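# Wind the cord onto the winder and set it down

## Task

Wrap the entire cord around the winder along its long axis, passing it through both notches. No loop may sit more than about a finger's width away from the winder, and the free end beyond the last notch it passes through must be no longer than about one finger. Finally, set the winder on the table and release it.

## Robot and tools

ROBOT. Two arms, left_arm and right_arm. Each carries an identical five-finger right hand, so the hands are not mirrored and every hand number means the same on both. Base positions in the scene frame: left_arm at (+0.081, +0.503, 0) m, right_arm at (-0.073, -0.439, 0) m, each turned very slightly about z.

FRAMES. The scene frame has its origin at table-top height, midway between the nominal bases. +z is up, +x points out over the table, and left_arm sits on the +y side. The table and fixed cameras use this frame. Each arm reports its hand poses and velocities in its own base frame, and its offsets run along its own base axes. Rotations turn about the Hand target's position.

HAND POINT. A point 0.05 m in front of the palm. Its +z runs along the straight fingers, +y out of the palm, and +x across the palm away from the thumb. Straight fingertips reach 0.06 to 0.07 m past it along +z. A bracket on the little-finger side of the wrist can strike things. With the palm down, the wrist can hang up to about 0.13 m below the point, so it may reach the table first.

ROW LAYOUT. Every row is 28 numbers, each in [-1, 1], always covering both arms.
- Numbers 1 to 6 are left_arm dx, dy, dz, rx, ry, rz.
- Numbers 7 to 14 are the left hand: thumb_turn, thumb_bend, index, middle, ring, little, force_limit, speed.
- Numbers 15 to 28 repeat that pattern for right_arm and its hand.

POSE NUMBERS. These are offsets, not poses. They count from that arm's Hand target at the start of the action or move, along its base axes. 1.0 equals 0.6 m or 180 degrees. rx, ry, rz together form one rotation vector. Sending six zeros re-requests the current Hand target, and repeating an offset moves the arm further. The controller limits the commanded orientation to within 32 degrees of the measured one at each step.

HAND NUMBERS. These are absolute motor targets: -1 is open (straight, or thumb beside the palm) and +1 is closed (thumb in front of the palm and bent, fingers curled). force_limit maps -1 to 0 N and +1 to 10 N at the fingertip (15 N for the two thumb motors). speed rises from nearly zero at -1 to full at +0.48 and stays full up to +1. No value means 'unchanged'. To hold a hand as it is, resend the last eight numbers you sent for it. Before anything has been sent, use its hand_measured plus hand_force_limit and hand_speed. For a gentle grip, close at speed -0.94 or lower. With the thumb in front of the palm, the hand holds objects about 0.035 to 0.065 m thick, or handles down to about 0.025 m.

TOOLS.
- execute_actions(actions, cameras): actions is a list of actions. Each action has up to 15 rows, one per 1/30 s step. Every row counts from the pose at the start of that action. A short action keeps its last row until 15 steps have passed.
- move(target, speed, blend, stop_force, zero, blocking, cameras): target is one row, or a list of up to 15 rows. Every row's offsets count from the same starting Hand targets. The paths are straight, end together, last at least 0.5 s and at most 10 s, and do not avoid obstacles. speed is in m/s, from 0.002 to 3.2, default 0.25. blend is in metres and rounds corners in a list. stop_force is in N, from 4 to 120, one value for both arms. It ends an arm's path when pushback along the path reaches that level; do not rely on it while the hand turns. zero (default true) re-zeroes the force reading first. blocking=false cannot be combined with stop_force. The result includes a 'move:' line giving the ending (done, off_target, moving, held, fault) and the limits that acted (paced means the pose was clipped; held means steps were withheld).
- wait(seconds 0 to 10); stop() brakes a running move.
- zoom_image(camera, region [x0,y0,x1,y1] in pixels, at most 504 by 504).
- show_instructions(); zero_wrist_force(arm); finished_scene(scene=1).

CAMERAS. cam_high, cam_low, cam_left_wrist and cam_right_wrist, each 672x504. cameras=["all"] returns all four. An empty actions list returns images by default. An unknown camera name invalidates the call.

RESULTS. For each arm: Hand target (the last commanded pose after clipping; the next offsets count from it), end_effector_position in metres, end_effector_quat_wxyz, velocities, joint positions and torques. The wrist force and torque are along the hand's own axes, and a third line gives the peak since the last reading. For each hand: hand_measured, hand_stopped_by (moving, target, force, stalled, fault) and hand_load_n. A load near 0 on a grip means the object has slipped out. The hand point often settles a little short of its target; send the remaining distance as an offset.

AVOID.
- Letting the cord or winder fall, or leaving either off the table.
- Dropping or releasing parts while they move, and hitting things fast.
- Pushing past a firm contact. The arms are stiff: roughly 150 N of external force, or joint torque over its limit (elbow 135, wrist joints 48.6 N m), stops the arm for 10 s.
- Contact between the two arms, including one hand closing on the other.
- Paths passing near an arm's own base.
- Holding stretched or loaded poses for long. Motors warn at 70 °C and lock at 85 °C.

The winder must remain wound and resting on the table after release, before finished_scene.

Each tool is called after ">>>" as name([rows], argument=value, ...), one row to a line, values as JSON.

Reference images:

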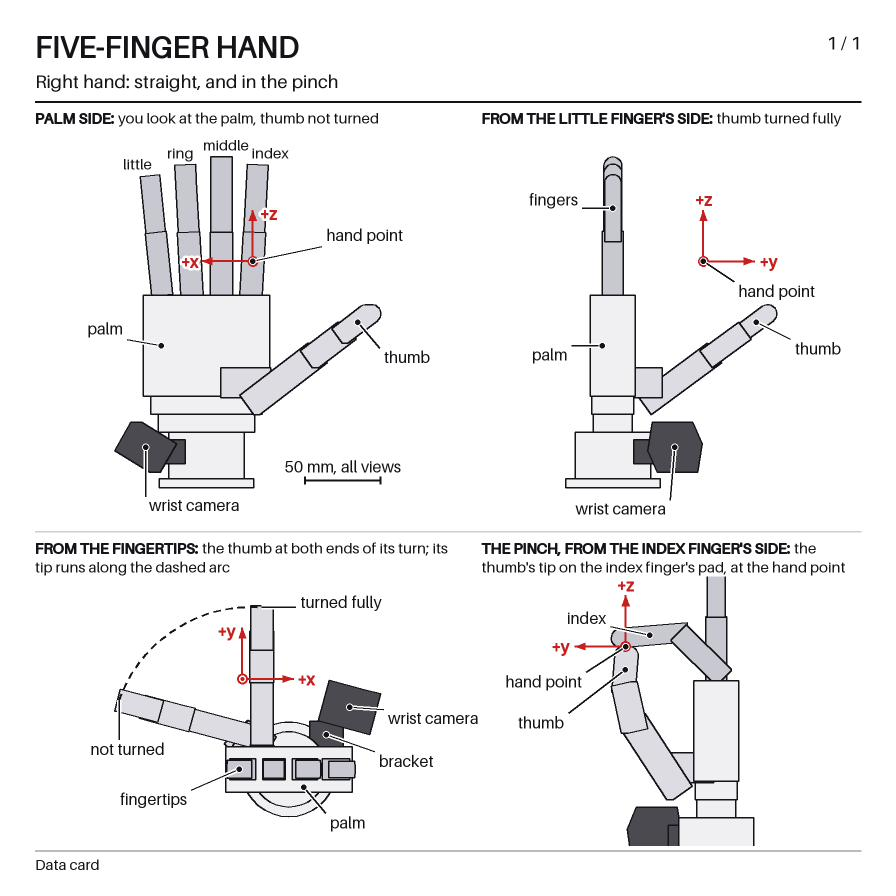

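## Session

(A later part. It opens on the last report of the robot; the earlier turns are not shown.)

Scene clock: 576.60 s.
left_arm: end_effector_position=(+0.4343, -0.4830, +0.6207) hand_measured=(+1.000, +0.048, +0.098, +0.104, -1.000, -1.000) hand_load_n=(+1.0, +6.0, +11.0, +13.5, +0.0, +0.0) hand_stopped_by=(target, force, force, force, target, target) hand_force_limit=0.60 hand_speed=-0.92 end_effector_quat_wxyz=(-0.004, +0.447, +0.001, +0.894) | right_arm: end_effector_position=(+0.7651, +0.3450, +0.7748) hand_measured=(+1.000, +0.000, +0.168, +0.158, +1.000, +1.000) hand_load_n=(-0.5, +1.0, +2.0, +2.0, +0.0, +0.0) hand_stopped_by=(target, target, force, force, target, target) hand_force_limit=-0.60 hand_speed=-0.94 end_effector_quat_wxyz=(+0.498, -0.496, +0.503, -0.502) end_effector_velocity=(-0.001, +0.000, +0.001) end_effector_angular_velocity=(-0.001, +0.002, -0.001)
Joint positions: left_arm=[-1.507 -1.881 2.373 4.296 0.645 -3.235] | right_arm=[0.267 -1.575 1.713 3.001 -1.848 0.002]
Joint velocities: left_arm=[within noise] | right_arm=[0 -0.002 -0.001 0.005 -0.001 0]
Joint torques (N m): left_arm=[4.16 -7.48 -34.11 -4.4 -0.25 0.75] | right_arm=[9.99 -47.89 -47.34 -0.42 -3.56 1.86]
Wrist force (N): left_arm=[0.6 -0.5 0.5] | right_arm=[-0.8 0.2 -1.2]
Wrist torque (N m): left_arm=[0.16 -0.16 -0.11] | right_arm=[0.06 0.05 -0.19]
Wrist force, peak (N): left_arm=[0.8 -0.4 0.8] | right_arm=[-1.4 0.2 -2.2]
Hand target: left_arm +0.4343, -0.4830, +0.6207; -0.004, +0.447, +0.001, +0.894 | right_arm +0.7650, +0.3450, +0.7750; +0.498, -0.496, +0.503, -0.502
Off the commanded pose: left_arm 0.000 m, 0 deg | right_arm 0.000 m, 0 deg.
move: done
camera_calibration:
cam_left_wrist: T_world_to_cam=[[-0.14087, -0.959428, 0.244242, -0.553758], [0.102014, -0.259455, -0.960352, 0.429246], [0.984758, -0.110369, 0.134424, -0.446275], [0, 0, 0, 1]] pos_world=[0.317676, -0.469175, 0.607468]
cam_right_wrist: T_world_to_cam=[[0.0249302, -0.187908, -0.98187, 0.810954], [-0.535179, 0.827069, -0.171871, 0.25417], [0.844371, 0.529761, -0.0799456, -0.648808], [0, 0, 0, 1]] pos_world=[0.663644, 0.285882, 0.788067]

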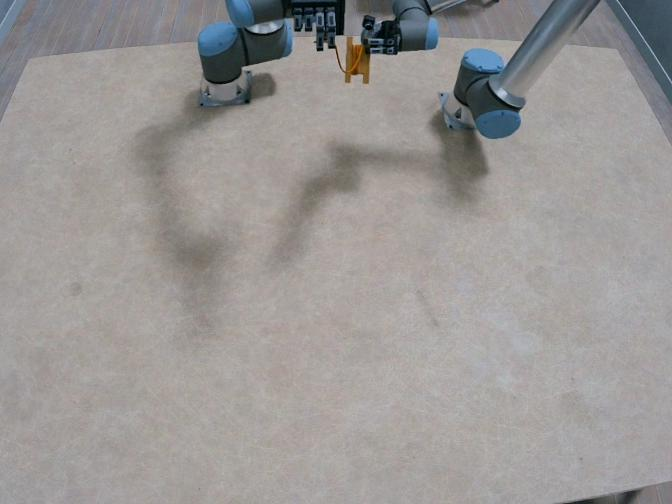

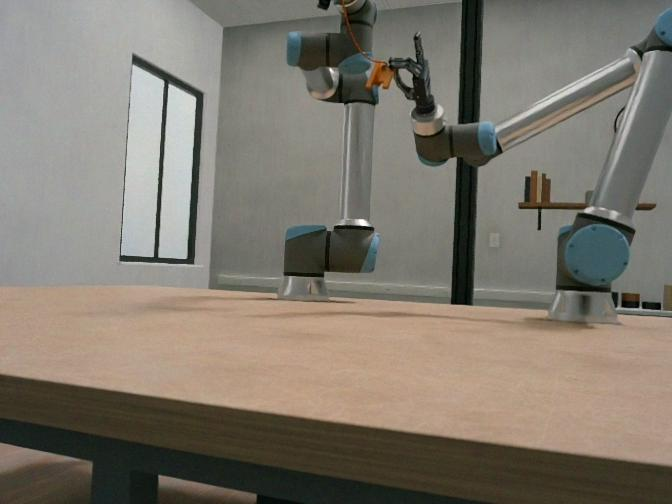

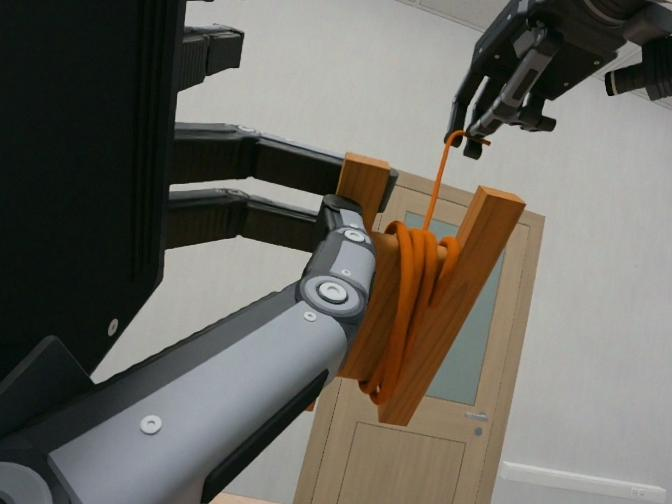

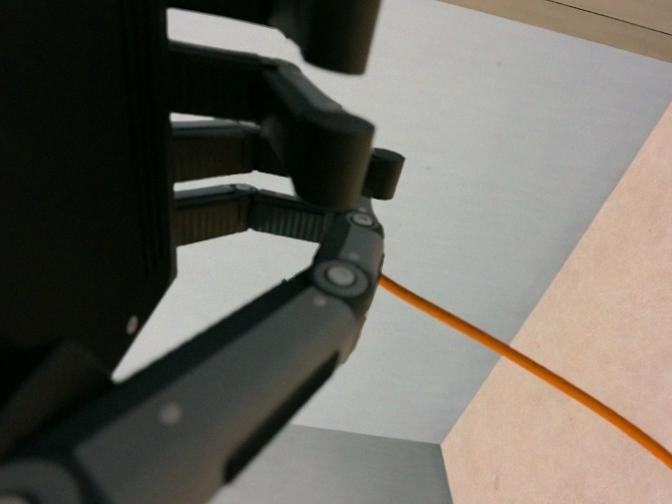

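>>> move([
  [0,0,0,0,0,0,1,0.08,0.8,0.8,-1,-1,0.6,-0.92,0.0583,0,-0.0917,0,0,0,1,0.0,0.6,0.6,1,1,-0.6,-0.94],
  [0,0,0,0,0,0,1,0.08,0.8,0.8,-1,-1,0.6,-0.92,0.125,0,-0.2583,0,0,0,1,0.0,0.6,0.6,1,1,-0.6,-0.94],
  [0,0,0,0,0,0,1,0.08,0.8,0.8,-1,-1,0.6,-0.92,0.075,0,-0.4417,0,0,0,1,0.0,0.6,0.6,1,1,-0.6,-0.94],
  [0,0,0,0,0,0,1,0.08,0.8,0.8,-1,-1,0.6,-0.92,0.0,0.03,-0.55,0,-0.1,0,1,0.0,0.6,0.6,1,1,-0.6,-0.94],
  [0,0,0,0,0,0,1,0.08,0.8,0.8,-1,-1,0.6,-0.92,-0.05,0.0633,-0.575,0,-0.2,0,1,0.0,0.6,0.6,1,1,-0.6,-0.94],
], speed=0.22, blend=0.02, cameras=["all"])

>>> zoom_image(camera="cam_high", region=[310, 0, 400, 110])

>>> zoom_image(camera="cam_low", region=[340, 30, 430, 150])

Scene clock: 580.60 s.
left_arm: end_effector_position=(+0.4343, -0.4830, +0.6207) hand_measured=(+1.000, +0.048, +0.098, +0.104, -1.000, -1.000) hand_load_n=(+1.0, +6.0, +11.0, +13.5, +0.0, +0.0) hand_stopped_by=(target, force, force, force, target, target) hand_force_limit=0.60 hand_speed=-0.92 end_effector_quat_wxyz=(-0.004, +0.447, +0.001, +0.894) | right_arm: end_effector_position=(+0.7351, +0.3830, +0.4300) hand_measured=(+1.000, +0.000, +0.168, +0.158, +1.000, +1.000) hand_load_n=(-0.5, +1.0, +2.0, +2.0, +0.0, +0.0) hand_stopped_by=(target, target, force, force, target, target) hand_force_limit=-0.60 hand_speed=-0.94 end_effector_quat_wxyz=(+0.629, -0.317, +0.324, -0.631)
Joint positions: left_arm=[-1.507 -1.881 2.373 4.296 0.645 -3.235] | right_arm=[0.338 -1.009 1.983 1.507 -1.853 -0.203]
Joint torques (N m): left_arm=[6.6 -5.44 -34.31 -4.18 -0.6 1.15] | right_arm=[8.13 -51.26 -28.41 -1.14 3.19 -2.69]
Wrist force (N): left_arm=[0.7 -0.3 0.1] | right_arm=[-1.2 -0.4 -2.1]
Wrist torque (N m): left_arm=[0.22 -0.15 -0.11] | right_arm=[0.05 0.10 0.03]
Wrist force, peak (N): left_arm=[0.9 -0.8 0.7] | right_arm=[-1.3 -0.2 -2.9]
Hand target: left_arm +0.4343, -0.4830, +0.6207; -0.004, +0.447, +0.001, +0.894 | right_arm +0.7350, +0.3830, +0.4300; +0.629, -0.317, +0.324, -0.631
Off the commanded pose: left_arm 0.000 m, 0 deg | right_arm 0.000 m, 0 deg.
move: done
camera_calibration:
cam_left_wrist: T_world_to_cam=[[-0.14087, -0.959428, 0.244242, -0.553758], [0.102014, -0.259455, -0.960352, 0.429246], [0.984758, -0.110369, 0.134424, -0.446275], [0, 0, 0, 1]] pos_world=[0.317676, -0.469175, 0.607468]
cam_right_wrist: T_world_to_cam=[[0.597036, -0.187896, -0.7799, -0.0271269], [-0.332118, 0.827062, -0.453504, 0.119211], [0.730237, 0.529777, 0.431382, -0.807082], [0, 0, 0, 1]] pos_world=[0.645149, 0.323882, 0.381067]

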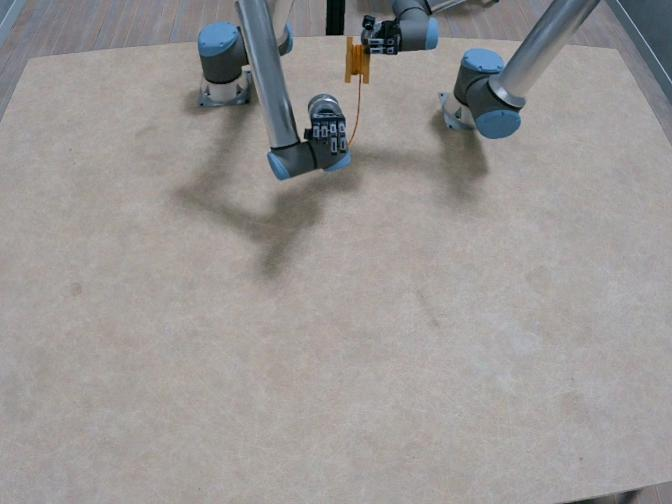

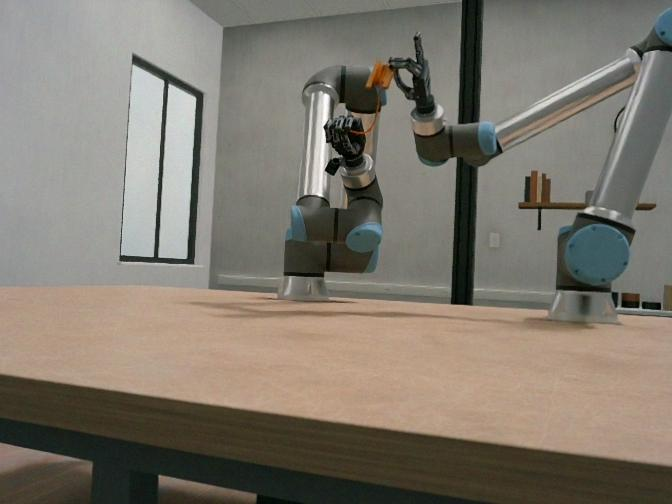

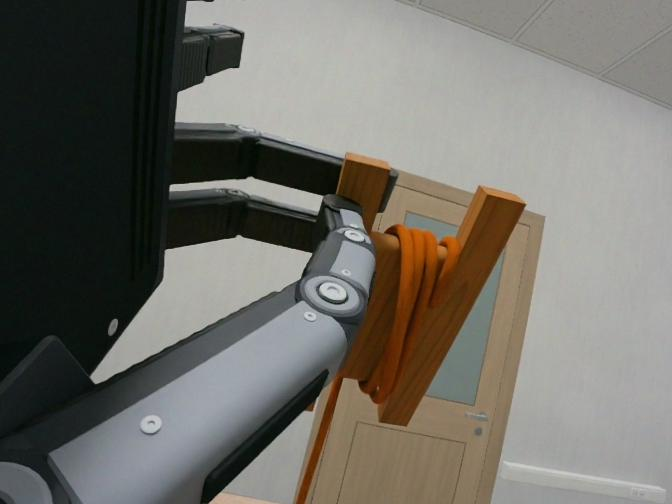

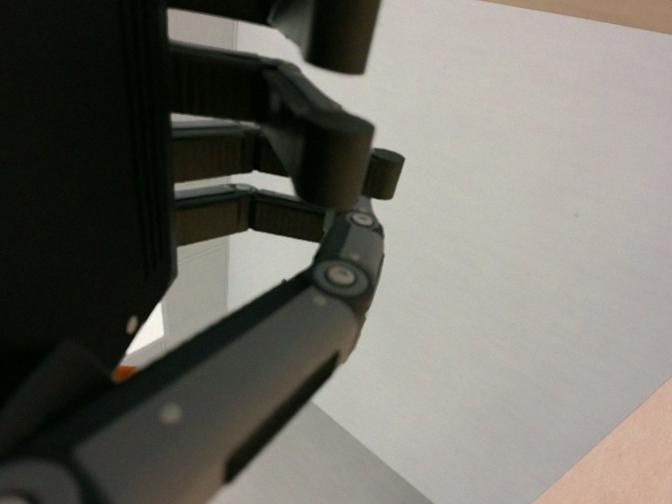

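Scaled by 4.582 from the camera's 672x504 image, which has a finer 960x720 frame.

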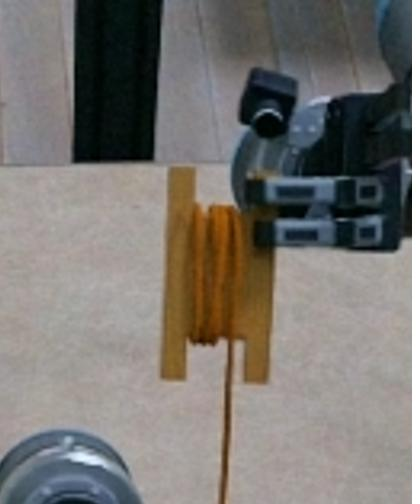

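Scaled by 4.200 from the camera's 672x504 image, which has a finer 960x720 frame.

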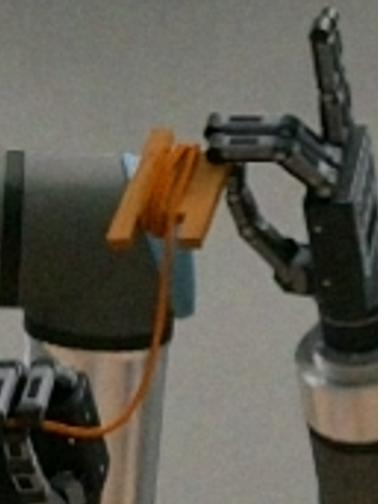

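>>> move([
  [0,0,0,0,0,0,1,0.08,0.8,0.8,-1,-1,0.6,-0.92,0.0917,-0.0633,0.15,0,0.1,0,1,0.0,0.6,0.6,1,1,-0.6,-0.94],
  [0,0,0,0,0,0,1,0.08,0.8,0.8,-1,-1,0.6,-0.92,0.0333,-0.06,-0.0083,0,0.05,0,1,0.0,0.6,0.6,1,1,-0.6,-0.94],
], speed=0.15, blend=0.01, cameras=["cam_high","cam_left_wrist","cam_low"])

>>> zoom_image(camera="cam_high", region=[310, 0, 400, 110])

>>> zoom_image(camera="cam_low", region=[340, 30, 430, 150])

Scene clock: 583.47 s.
left_arm: end_effector_position=(+0.4343, -0.4830, +0.6207) hand_measured=(+1.000, +0.048, +0.098, +0.104, -1.000, -1.000) hand_load_n=(+0.5, +6.0, +11.5, +13.5, +0.0, +0.0) hand_stopped_by=(target, force, force, force, target, target) hand_force_limit=0.60 hand_speed=-0.92 end_effector_quat_wxyz=(-0.004, +0.447, +0.001, +0.894) | right_arm: end_effector_position=(+0.7550, +0.3470, +0.4251) hand_measured=(+1.000, +0.000, +0.168, +0.158, +1.000, +1.000) hand_load_n=(-0.5, +1.0, +2.0, +2.0, +0.0, +0.0) hand_stopped_by=(target, target, force, force, target, target) hand_force_limit=-0.60 hand_speed=-0.94 end_effector_quat_wxyz=(+0.602, -0.365, +0.372, -0.604) end_effector_velocity=(+0.000, -0.001, -0.001) end_effector_angular_velocity=(+0.000, -0.003, -0.002)
Joint positions: left_arm=[-1.507 -1.881 2.373 4.296 0.645 -3.235] | right_arm=[0.275 -1.08 2.045 1.686 -1.825 -0.126]
Joint velocities: left_arm=[within noise] | right_arm=[-0.001 0.002 0 -0.005 0 -0.001]
Joint torques (N m): left_arm=[4.38 -5.36 -34.28 -4.4 -0.34 1.02] | right_arm=[8.51 -45.56 -16.96 -1.79 2.88 -2.53]
Wrist force (N): left_arm=[0.5 -0.3 0.3] | right_arm=[-1.1 0.0 -1.7]
Wrist torque (N m): left_arm=[0.22 -0.14 -0.11] | right_arm=[0.09 0.07 0.03]
Wrist force, peak (N): left_arm=[0.8 -0.5 0.6] | right_arm=[-1.7 -0.1 -2.8]
Hand target: left_arm +0.4343, -0.4830, +0.6207; -0.004, +0.447, +0.001, +0.894 | right_arm +0.7550, +0.3470, +0.4250; +0.602, -0.365, +0.372, -0.604
Off the commanded pose: left_arm 0.000 m, 0 deg | right_arm 0.000 m, 0 deg.
move: done
camera_calibration:
cam_left_wrist: T_world_to_cam=[[-0.14087, -0.959428, 0.244242, -0.553758], [0.102014, -0.259455, -0.960352, 0.429246], [0.984758, -0.110369, 0.134424, -0.446275], [0, 0, 0, 1]] pos_world=[0.317676, -0.469175, 0.607468]
Images, in order (width x height): cam_high 672x504, cam_low 672x504, cam_left_wrist 672x504.

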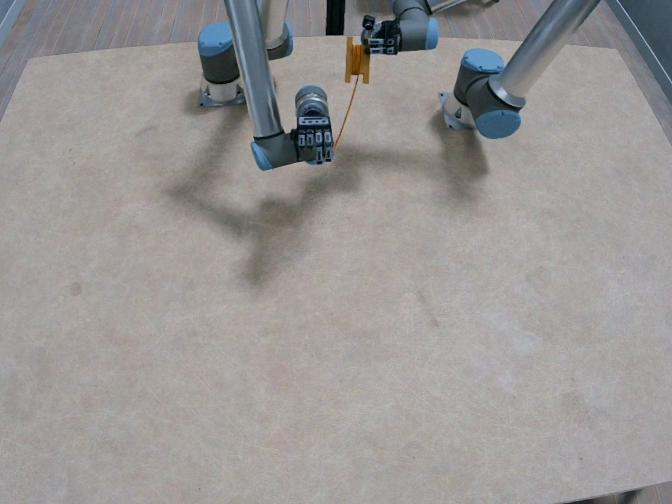

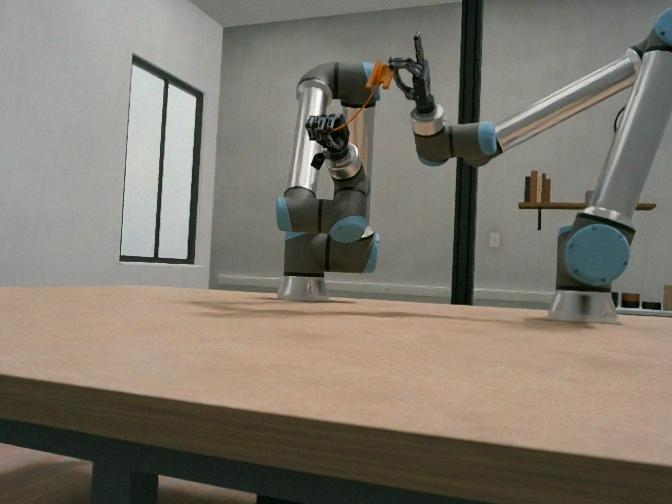

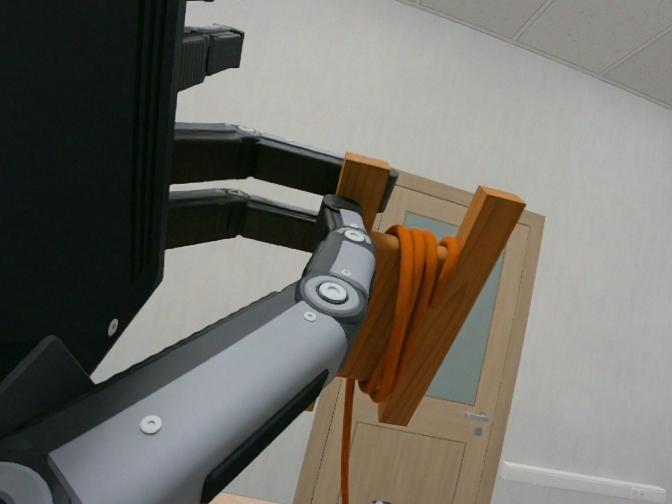

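Scaled by 4.582 from the camera's 672x504 image, which has a finer 960x720 frame.

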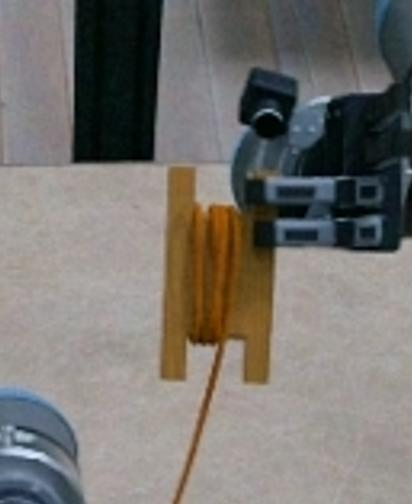

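Scaled by 4.200 from the camera's 672x504 image, which has a finer 960x720 frame.

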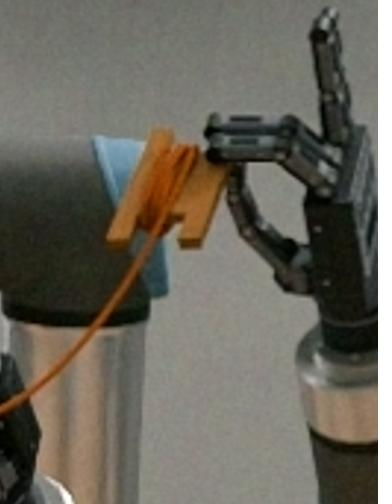

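>>> move([
  [0,0,0,0,0,0,1,0.08,0.8,0.8,-1,-1,0.6,-0.92,0.0417,-0.0333,0.0667,0,0,0,1,0.0,0.6,0.6,1,1,-0.6,-0.94],
  [0,0,0,0,0,0,1,0.08,0.8,0.8,-1,-1,0.6,-0.92,0.0167,-0.0417,-0.025,0,0,0,1,0.0,0.6,0.6,1,1,-0.6,-0.94],
], speed=0.12, blend=0.01, cameras=["cam_high","cam_left_wrist","cam_low"])

>>> zoom_image(camera="cam_high", region=[310, 0, 400, 110])

>>> zoom_image(camera="cam_low", region=[340, 30, 430, 150])

Scene clock: 585.17 s.
left_arm: end_effector_position=(+0.4343, -0.4830, +0.6207) hand_measured=(+1.000, +0.048, +0.098, +0.104, -1.000, -1.000) hand_load_n=(+1.0, +6.0, +11.0, +13.5, +0.0, +0.0) hand_stopped_by=(target, force, force, force, target, target) hand_force_limit=0.60 hand_speed=-0.92 end_effector_quat_wxyz=(-0.004, +0.447, +0.001, +0.894) | right_arm: end_effector_position=(+0.7651, +0.3220, +0.4102) hand_measured=(+1.000, +0.000, +0.168, +0.158, +1.000, +1.000) hand_load_n=(-0.5, +1.0, +2.0, +2.0, +0.0, +0.0) hand_stopped_by=(target, target, force, force, target, target) hand_force_limit=-0.60 hand_speed=-0.94 end_effector_quat_wxyz=(+0.602, -0.365, +0.372, -0.604)
Joint positions: left_arm=[-1.507 -1.881 2.373 4.296 0.645 -3.235] | right_arm=[0.226 -1.062 2.059 1.66 -1.782 -0.102]
Joint torques (N m): left_arm=[4.32 -6.65 -34.61 -4.48 -0.15 0.71] | right_arm=[-17.36 -45.41 -15.09 -1.6 2.76 1.89]
Wrist force (N): left_arm=[0.3 0.0 0.5] | right_arm=[-1.5 -1.0 -1.9]
Wrist torque (N m): left_arm=[0.19 -0.20 -0.07] | right_arm=[0.01 0.10 -0.21]
Wrist force, peak (N): left_arm=[0.6 -0.6 0.8] | right_arm=[-1.6 0.1 -2.7]
Hand target: left_arm +0.4343, -0.4830, +0.6207; -0.004, +0.447, +0.001, +0.894 | right_arm +0.7650, +0.3220, +0.4100; +0.602, -0.365, +0.372, -0.604
Off the commanded pose: left_arm 0.000 m, 0 deg | right_arm 0.000 m, 0 deg.
move: done
camera_calibration:
cam_left_wrist: T_world_to_cam=[[-0.14087, -0.959428, 0.244242, -0.553758], [0.102014, -0.259455, -0.960352, 0.429246], [0.984758, -0.110369, 0.134424, -0.446275], [0, 0, 0, 1]] pos_world=[0.317676, -0.469175, 0.607468]
Images, in order (width x height): cam_high 672x504, cam_low 672x504, cam_left_wrist 672x504.

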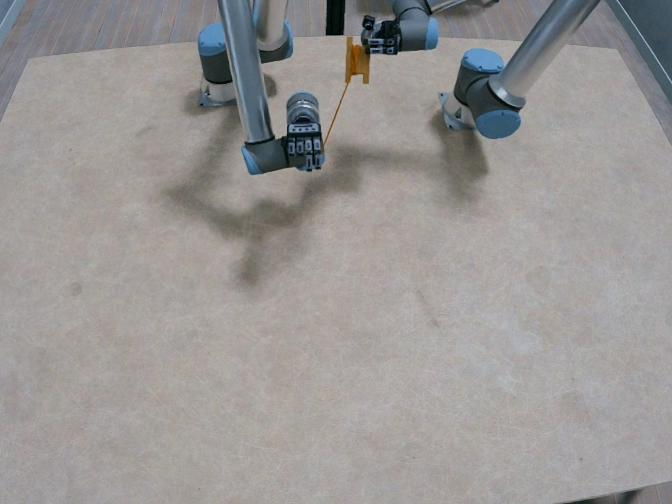

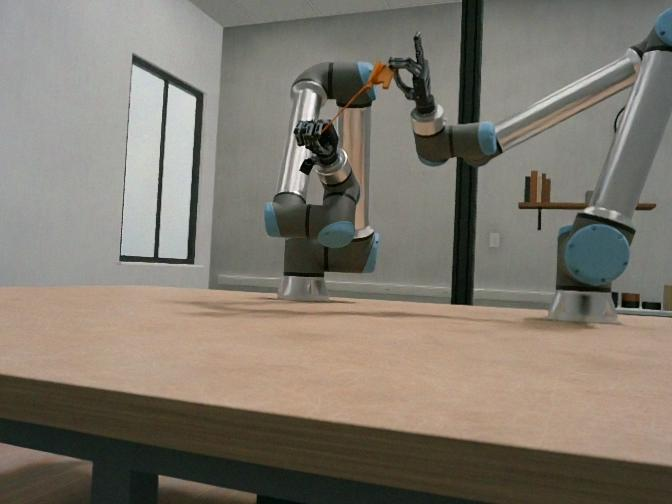

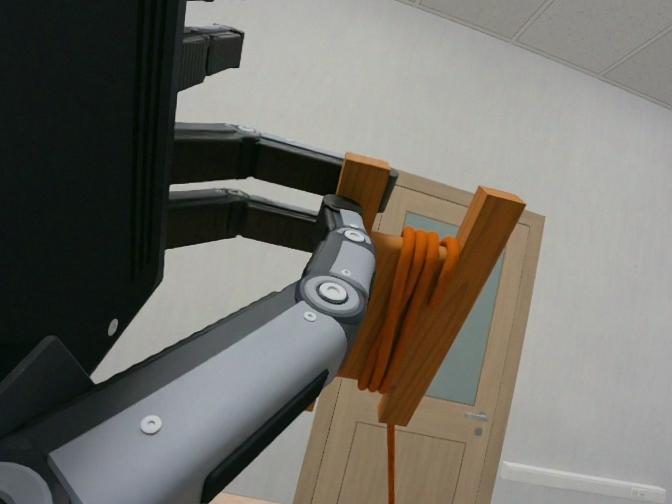

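Scaled by 4.582 from the camera's 672x504 image, which has a finer 960x720 frame.

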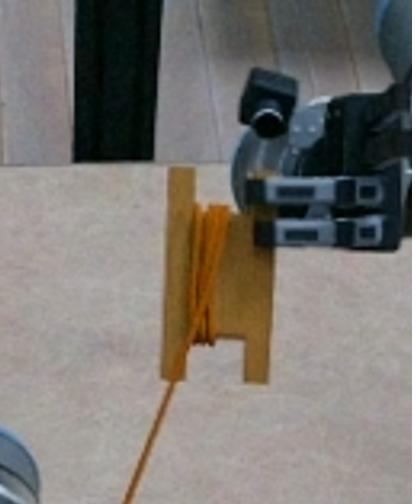

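Scaled by 4.200 from the camera's 672x504 image, which has a finer 960x720 frame.

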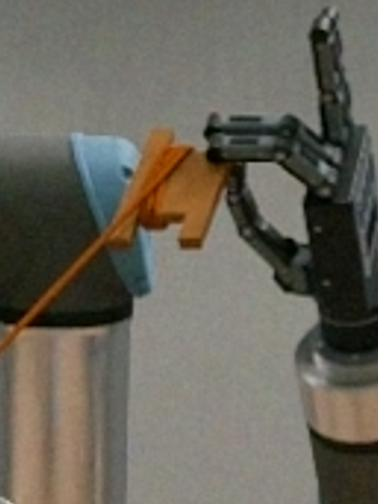

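>>> move([
  [0,0,0,0,0,0,1,0.08,0.8,0.8,-1,-1,0.6,-0.92,-0.02,0.08,-0.025,0,0,0,1,0.0,0.6,0.6,1,1,-0.6,-0.94],
], speed=0.1, cameras=["cam_high","cam_left_wrist","cam_low"])

>>> zoom_image(camera="cam_high", region=[310, 0, 400, 110])

>>> zoom_image(camera="cam_low", region=[340, 30, 430, 150])

Scene clock: 586.60 s.
left_arm: end_effector_position=(+0.4343, -0.4830, +0.6207) hand_measured=(+1.000, +0.048, +0.098, +0.104, -1.000, -1.000) hand_load_n=(+1.0, +6.0, +11.5, +13.0, +0.0, +0.0) hand_stopped_by=(target, force, force, force, target, target) hand_force_limit=0.60 hand_speed=-0.92 end_effector_quat_wxyz=(-0.004, +0.447, +0.001, +0.894) | right_arm: end_effector_position=(+0.7531, +0.3698, +0.3950) hand_measured=(+1.000, +0.000, +0.168, +0.158, +1.000, +1.000) hand_load_n=(-0.5, +1.0, +2.5, +2.0, +0.5, +0.0) hand_stopped_by=(target, target, force, force, target, target) hand_force_limit=-0.60 hand_speed=-0.94 end_effector_quat_wxyz=(+0.602, -0.365, +0.372, -0.604)
Joint positions: left_arm=[-1.507 -1.881 2.373 4.296 0.645 -3.235] | right_arm=[0.314 -1.022 2.026 1.642 -1.86 -0.145]
Joint torques (N m): left_arm=[6.76 -4.74 -35.21 -4.05 -0.55 0.84] | right_arm=[10.29 -48.17 -28.06 -1.78 -3.51 -2.78]
Wrist force (N): left_arm=[0.2 -0.5 0.6] | right_arm=[-0.9 -0.3 -1.9]
Wrist torque (N m): left_arm=[0.16 -0.11 -0.13] | right_arm=[0.06 0.05 0.04]
Wrist force, peak (N): left_arm=[0.7 -0.5 0.6] | right_arm=[-1.6 0.3 -2.6]
Hand target: left_arm +0.4343, -0.4830, +0.6207; -0.004, +0.447, +0.001, +0.894 | right_arm +0.7530, +0.3700, +0.3950; +0.602, -0.365, +0.372, -0.604
Off the commanded pose: left_arm 0.000 m, 0 deg | right_arm 0.000 m, 0 deg.
move: done
camera_calibration:
cam_left_wrist: T_world_to_cam=[[-0.14087, -0.959428, 0.244242, -0.553758], [0.102014, -0.259455, -0.960352, 0.429246], [0.984758, -0.110369, 0.134424, -0.446275], [0, 0, 0, 1]] pos_world=[0.317676, -0.469175, 0.607468]
Images, in order (width x height): cam_high 672x504, cam_low 672x504, cam_left_wrist 672x504.

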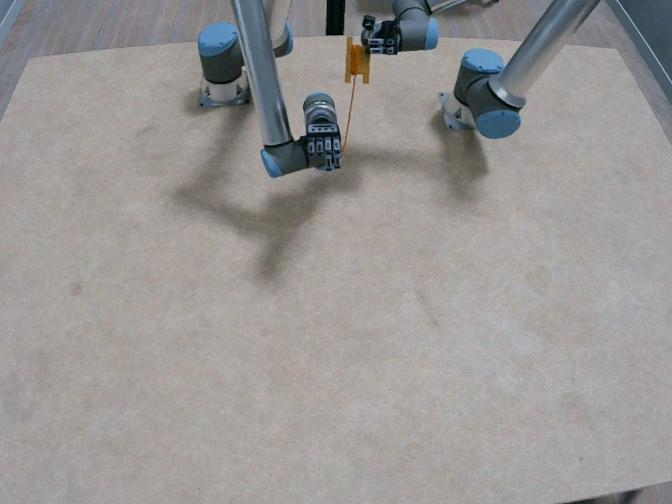

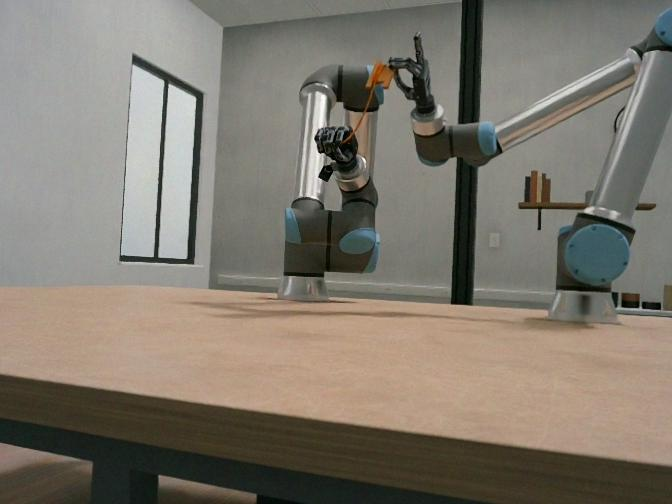

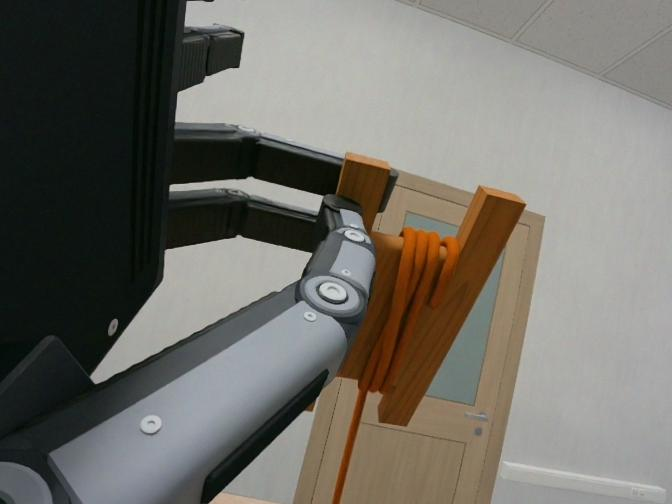

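Scaled by 4.582 from the camera's 672x504 image, which has a finer 960x720 frame.

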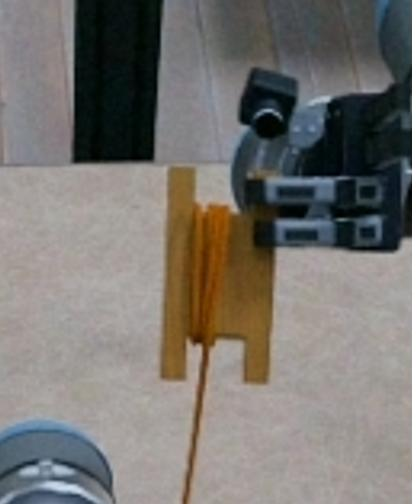

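Scaled by 4.200 from the camera's 672x504 image, which has a finer 960x720 frame.

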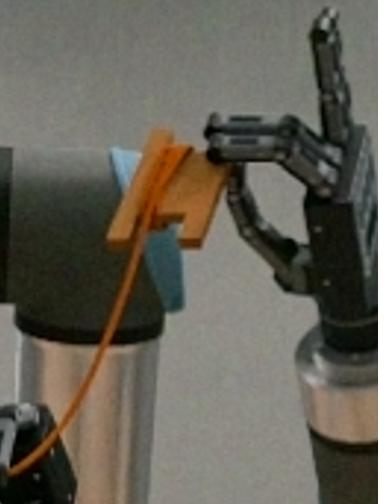

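>>> move([
  [0,0,0,0,0,0,1,0.08,0.8,0.8,-1,-1,0.6,-0.92,-0.0883,0.0333,-0.0583,0,0,0,1,0.0,0.6,0.6,1,1,-0.6,-0.94],
  [0,0,0,0,0,0,1,0.08,0.8,0.8,-1,-1,0.6,-0.92,-0.1883,0.0333,-0.075,0,0.05,0,1,0.0,0.6,0.6,1,1,-0.6,-0.94],
  [0,0,0,0,0,0,1,0.08,0.8,0.8,-1,-1,0.6,-0.92,-0.3217,0.025,-0.0417,0,0.15,0,1,0.0,0.6,0.6,1,1,-0.6,-0.94],
  [0,0,0,0,0,0,1,0.08,0.8,0.8,-1,-1,0.6,-0.92,-0.4717,0.025,0.0917,0,0.15,0,1,0.0,0.6,0.6,1,1,-0.6,-0.94],
  [0,0,0,0,0,0,1,0.08,0.8,0.8,-1,-1,0.6,-0.92,-0.555,0.025,0.3083,0,0.15,0,1,0.0,0.6,0.6,1,1,-0.6,-0.94],
  [0,0,0,0,0,0,1,0.08,0.8,0.8,-1,-1,0.6,-0.92,-0.5217,0.05,0.475,0,0.15,0,1,0.0,0.6,0.6,1,1,-0.6,-0.94],
  [0,0,0,0,0,0,1,0.08,0.8,0.8,-1,-1,0.6,-0.92,-0.4117,0.1,0.5983,0,0.15,0,1,0.0,0.6,0.6,1,1,-0.6,-0.94],
  [0,0,0,0,0,0,1,0.08,0.8,0.8,-1,-1,0.6,-0.92,-0.26,0.1167,0.6467,0,0.15,0,1,0.0,0.6,0.6,1,1,-0.6,-0.94],
], speed=[0.2,0.2,0.2,0.22,0.22,0.2,0.15,0.15], blend=0.02, cameras=["all"])

>>> zoom_image(camera="cam_high", region=[310, 0, 400, 110])

>>> zoom_image(camera="cam_left_wrist", region=[330, 150, 560, 450])

Scene clock: 592.43 s.
left_arm: end_effector_position=(+0.4343, -0.4830, +0.6207) hand_measured=(+1.000, +0.048, +0.098, +0.104, -1.000, -1.000) hand_load_n=(+0.5, +6.5, +11.5, +13.5, +0.0, +0.0) hand_stopped_by=(target, force, force, force, target, target) hand_force_limit=0.60 hand_speed=-0.92 end_effector_quat_wxyz=(-0.004, +0.447, +0.001, +0.894) | right_arm: end_effector_position=(+0.5969, +0.4400, +0.7829) hand_measured=(+1.000, +0.000, +0.168, +0.158, +1.000, +1.000) hand_load_n=(+0.0, +1.0, +0.0, +2.0, +0.0, +0.0) hand_stopped_by=(target, target, force, force, target, target) hand_force_limit=-0.60 hand_speed=-0.94 end_effector_quat_wxyz=(+0.498, -0.496, +0.503, -0.502)
Joint positions: left_arm=[-1.507 -1.881 2.373 4.296 0.645 -3.235] | right_arm=[0.56 -1.685 1.802 3.022 -2.141 0.001]
Joint torques (N m): left_arm=[7.19 -5.92 -36.03 -4.33 -0.37 1.09] | right_arm=[-16.86 -18.32 -48.94 -0.14 2.42 1.67]
Wrist force (N): left_arm=[0.7 -0.6 0.5] | right_arm=[-0.7 0.1 -0.9]
Wrist torque (N m): left_arm=[0.15 -0.15 -0.12] | right_arm=[0.02 0.03 -0.19]
Wrist force, peak (N): left_arm=[2.3 -0.8 1.8] | right_arm=[-0.8 2.7 -0.7]
Hand target: left_arm +0.4343, -0.4830, +0.6207; -0.004, +0.447, +0.001, +0.894 | right_arm +0.5970, +0.4400, +0.7830; +0.498, -0.496, +0.503, -0.502
Off the commanded pose: left_arm 0.000 m, 0 deg | right_arm 0.000 m, 0 deg.
move: done
camera_calibration:
cam_left_wrist: T_world_to_cam=[[-0.14087, -0.959428, 0.244242, -0.553758], [0.102014, -0.259455, -0.960352, 0.429246], [0.984758, -0.110369, 0.134424, -0.446275], [0, 0, 0, 1]] pos_world=[0.317676, -0.469175, 0.607468]
cam_right_wrist: T_world_to_cam=[[0.0249302, -0.187908, -0.98187, 0.841033], [-0.535179, 0.827069, -0.171871, 0.0870201], [0.844371, 0.529761, -0.0799456, -0.556319], [0, 0, 0, 1]] pos_world=[0.495344, 0.380782, 0.796267]

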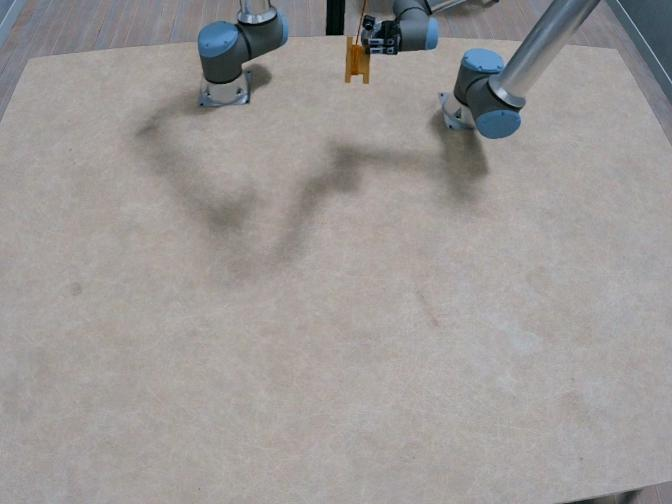

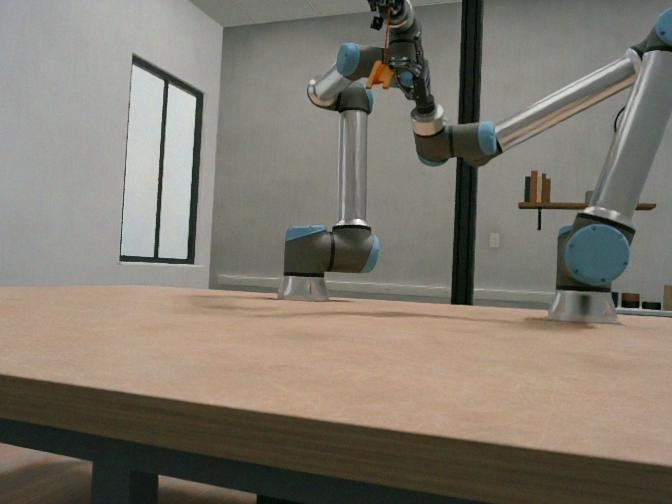

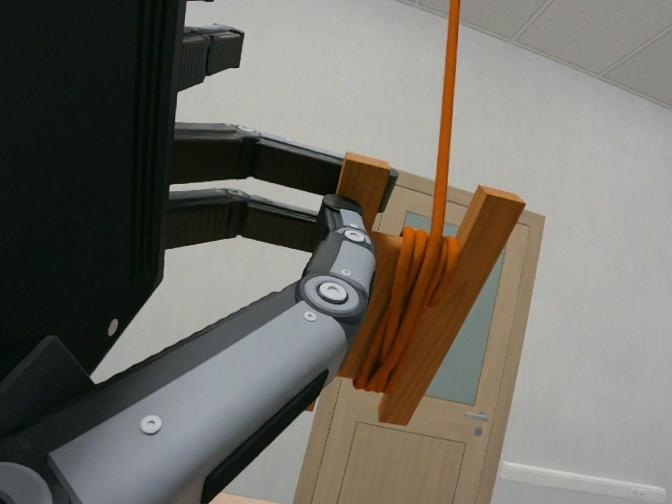

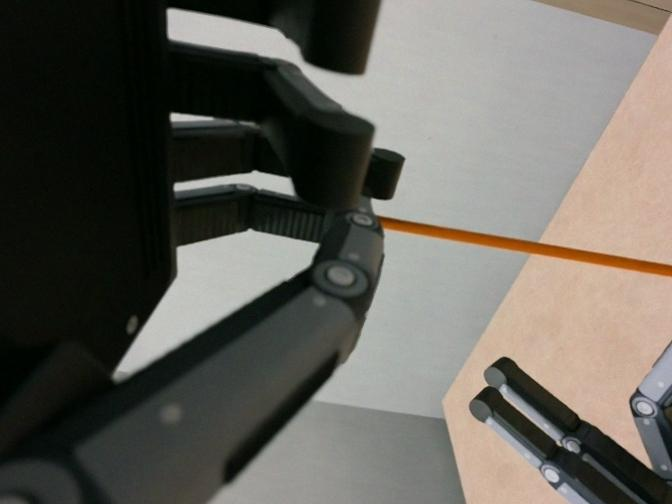

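Scaled by 4.582 from the camera's 672x504 image, which has a finer 960x720 frame.

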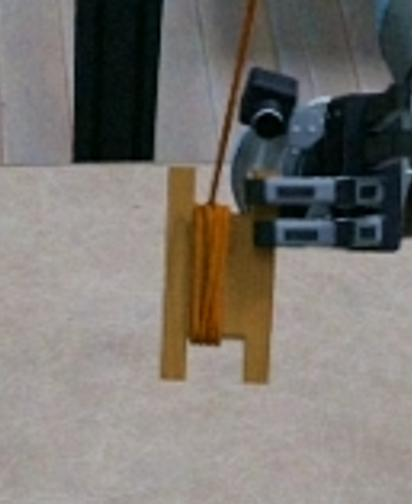

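Scaled by 1.680 from the camera's 672x504 image, which has a finer 960x720 frame.

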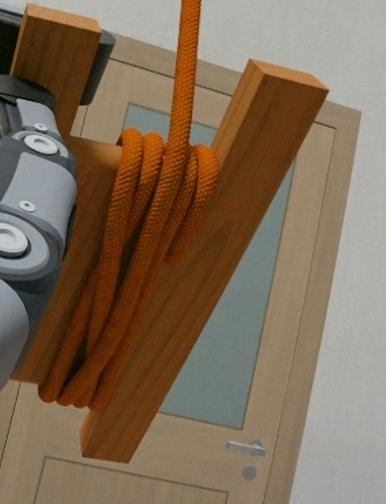

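>>> execute_actions(actions=[])

Scene clock: 593.27 s.
left_arm: end_effector_position=(+0.4343, -0.4830, +0.6207) hand_measured=(+1.000, +0.048, +0.098, +0.104, -1.000, -1.000) hand_load_n=(+0.5, +6.5, +11.5, +13.0, -0.5, +0.0) hand_stopped_by=(target, force, force, force, target, target) hand_force_limit=0.60 hand_speed=-0.92 end_effector_quat_wxyz=(-0.004, +0.447, +0.001, +0.894) | right_arm: end_effector_position=(+0.5970, +0.4400, +0.7830) hand_measured=(+1.000, +0.000, +0.168, +0.158, +1.000, +1.000) hand_load_n=(+0.0, +1.0, +0.0, +2.0, +0.0, +0.0) hand_stopped_by=(target, target, force, force, target, target) hand_force_limit=-0.60 hand_speed=-0.94 end_effector_quat_wxyz=(+0.498, -0.496, +0.503, -0.502)
Joint positions: left_arm=[-1.507 -1.881 2.373 4.296 0.645 -3.235] | right_arm=[0.56 -1.685 1.802 3.022 -2.141 0.001]
Joint velocities: within noise
Joint torques (N m): left_arm=[4.91 -4.82 -34.85 -4.11 -0.31 1.13] | right_arm=[-16.76 -17.69 -48.3 -0.13 2.65 1.95]
Wrist force (N): left_arm=[0.6 -0.4 0.6] | right_arm=[-0.5 0.4 -0.8]
Wrist torque (N m): left_arm=[0.18 -0.14 -0.12] | right_arm=[0.06 0.01 -0.17]
Wrist force, peak (N): left_arm=[1.0 -0.8 0.4] | right_arm=[-1.2 0.2 -1.0]
Hand target: left_arm +0.4343, -0.4830, +0.6207; -0.004, +0.447, +0.001, +0.894 | right_arm +0.5970, +0.4400, +0.7830; +0.498, -0.496, +0.503, -0.502
Off the commanded pose: left_arm 0.000 m, 0 deg | right_arm 0.000 m, 0 deg.
camera_calibration:
cam_left_wrist: T_world_to_cam=[[-0.14087, -0.959428, 0.244242, -0.553758], [0.102014, -0.259455, -0.960352, 0.429246], [0.984758, -0.110369, 0.134424, -0.446275], [0, 0, 0, 1]] pos_world=[0.317676, -0.469175, 0.607468]
cam_right_wrist: T_world_to_cam=[[0.0248473, -0.18796, -0.981862, 0.841102], [-0.535194, 0.82706, -0.17187, 0.0870538], [0.844364, 0.529757, -0.0800449, -0.556457], [0, 0, 0, 1]] pos_world=[0.495544, 0.380882, 0.796267]

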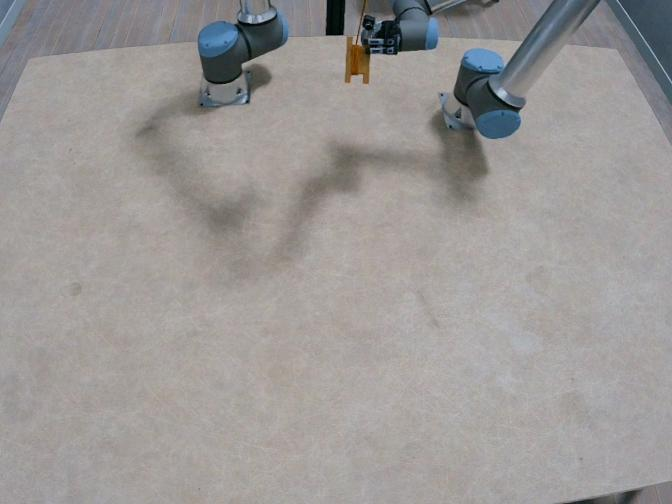

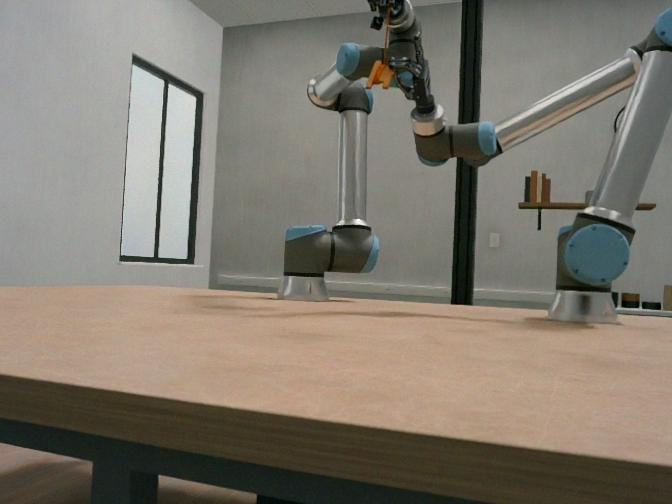

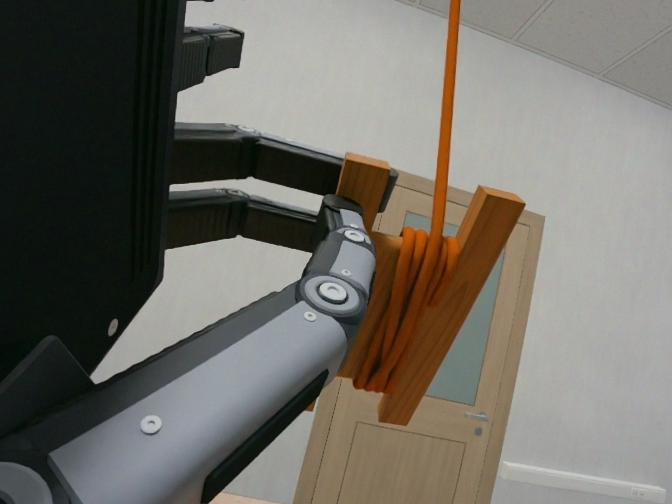

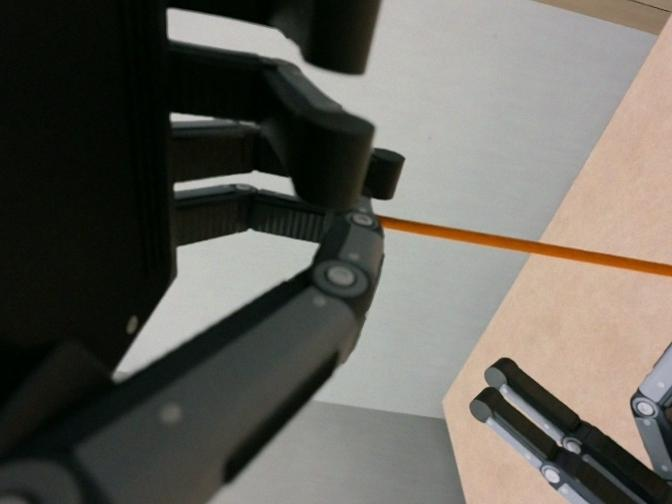

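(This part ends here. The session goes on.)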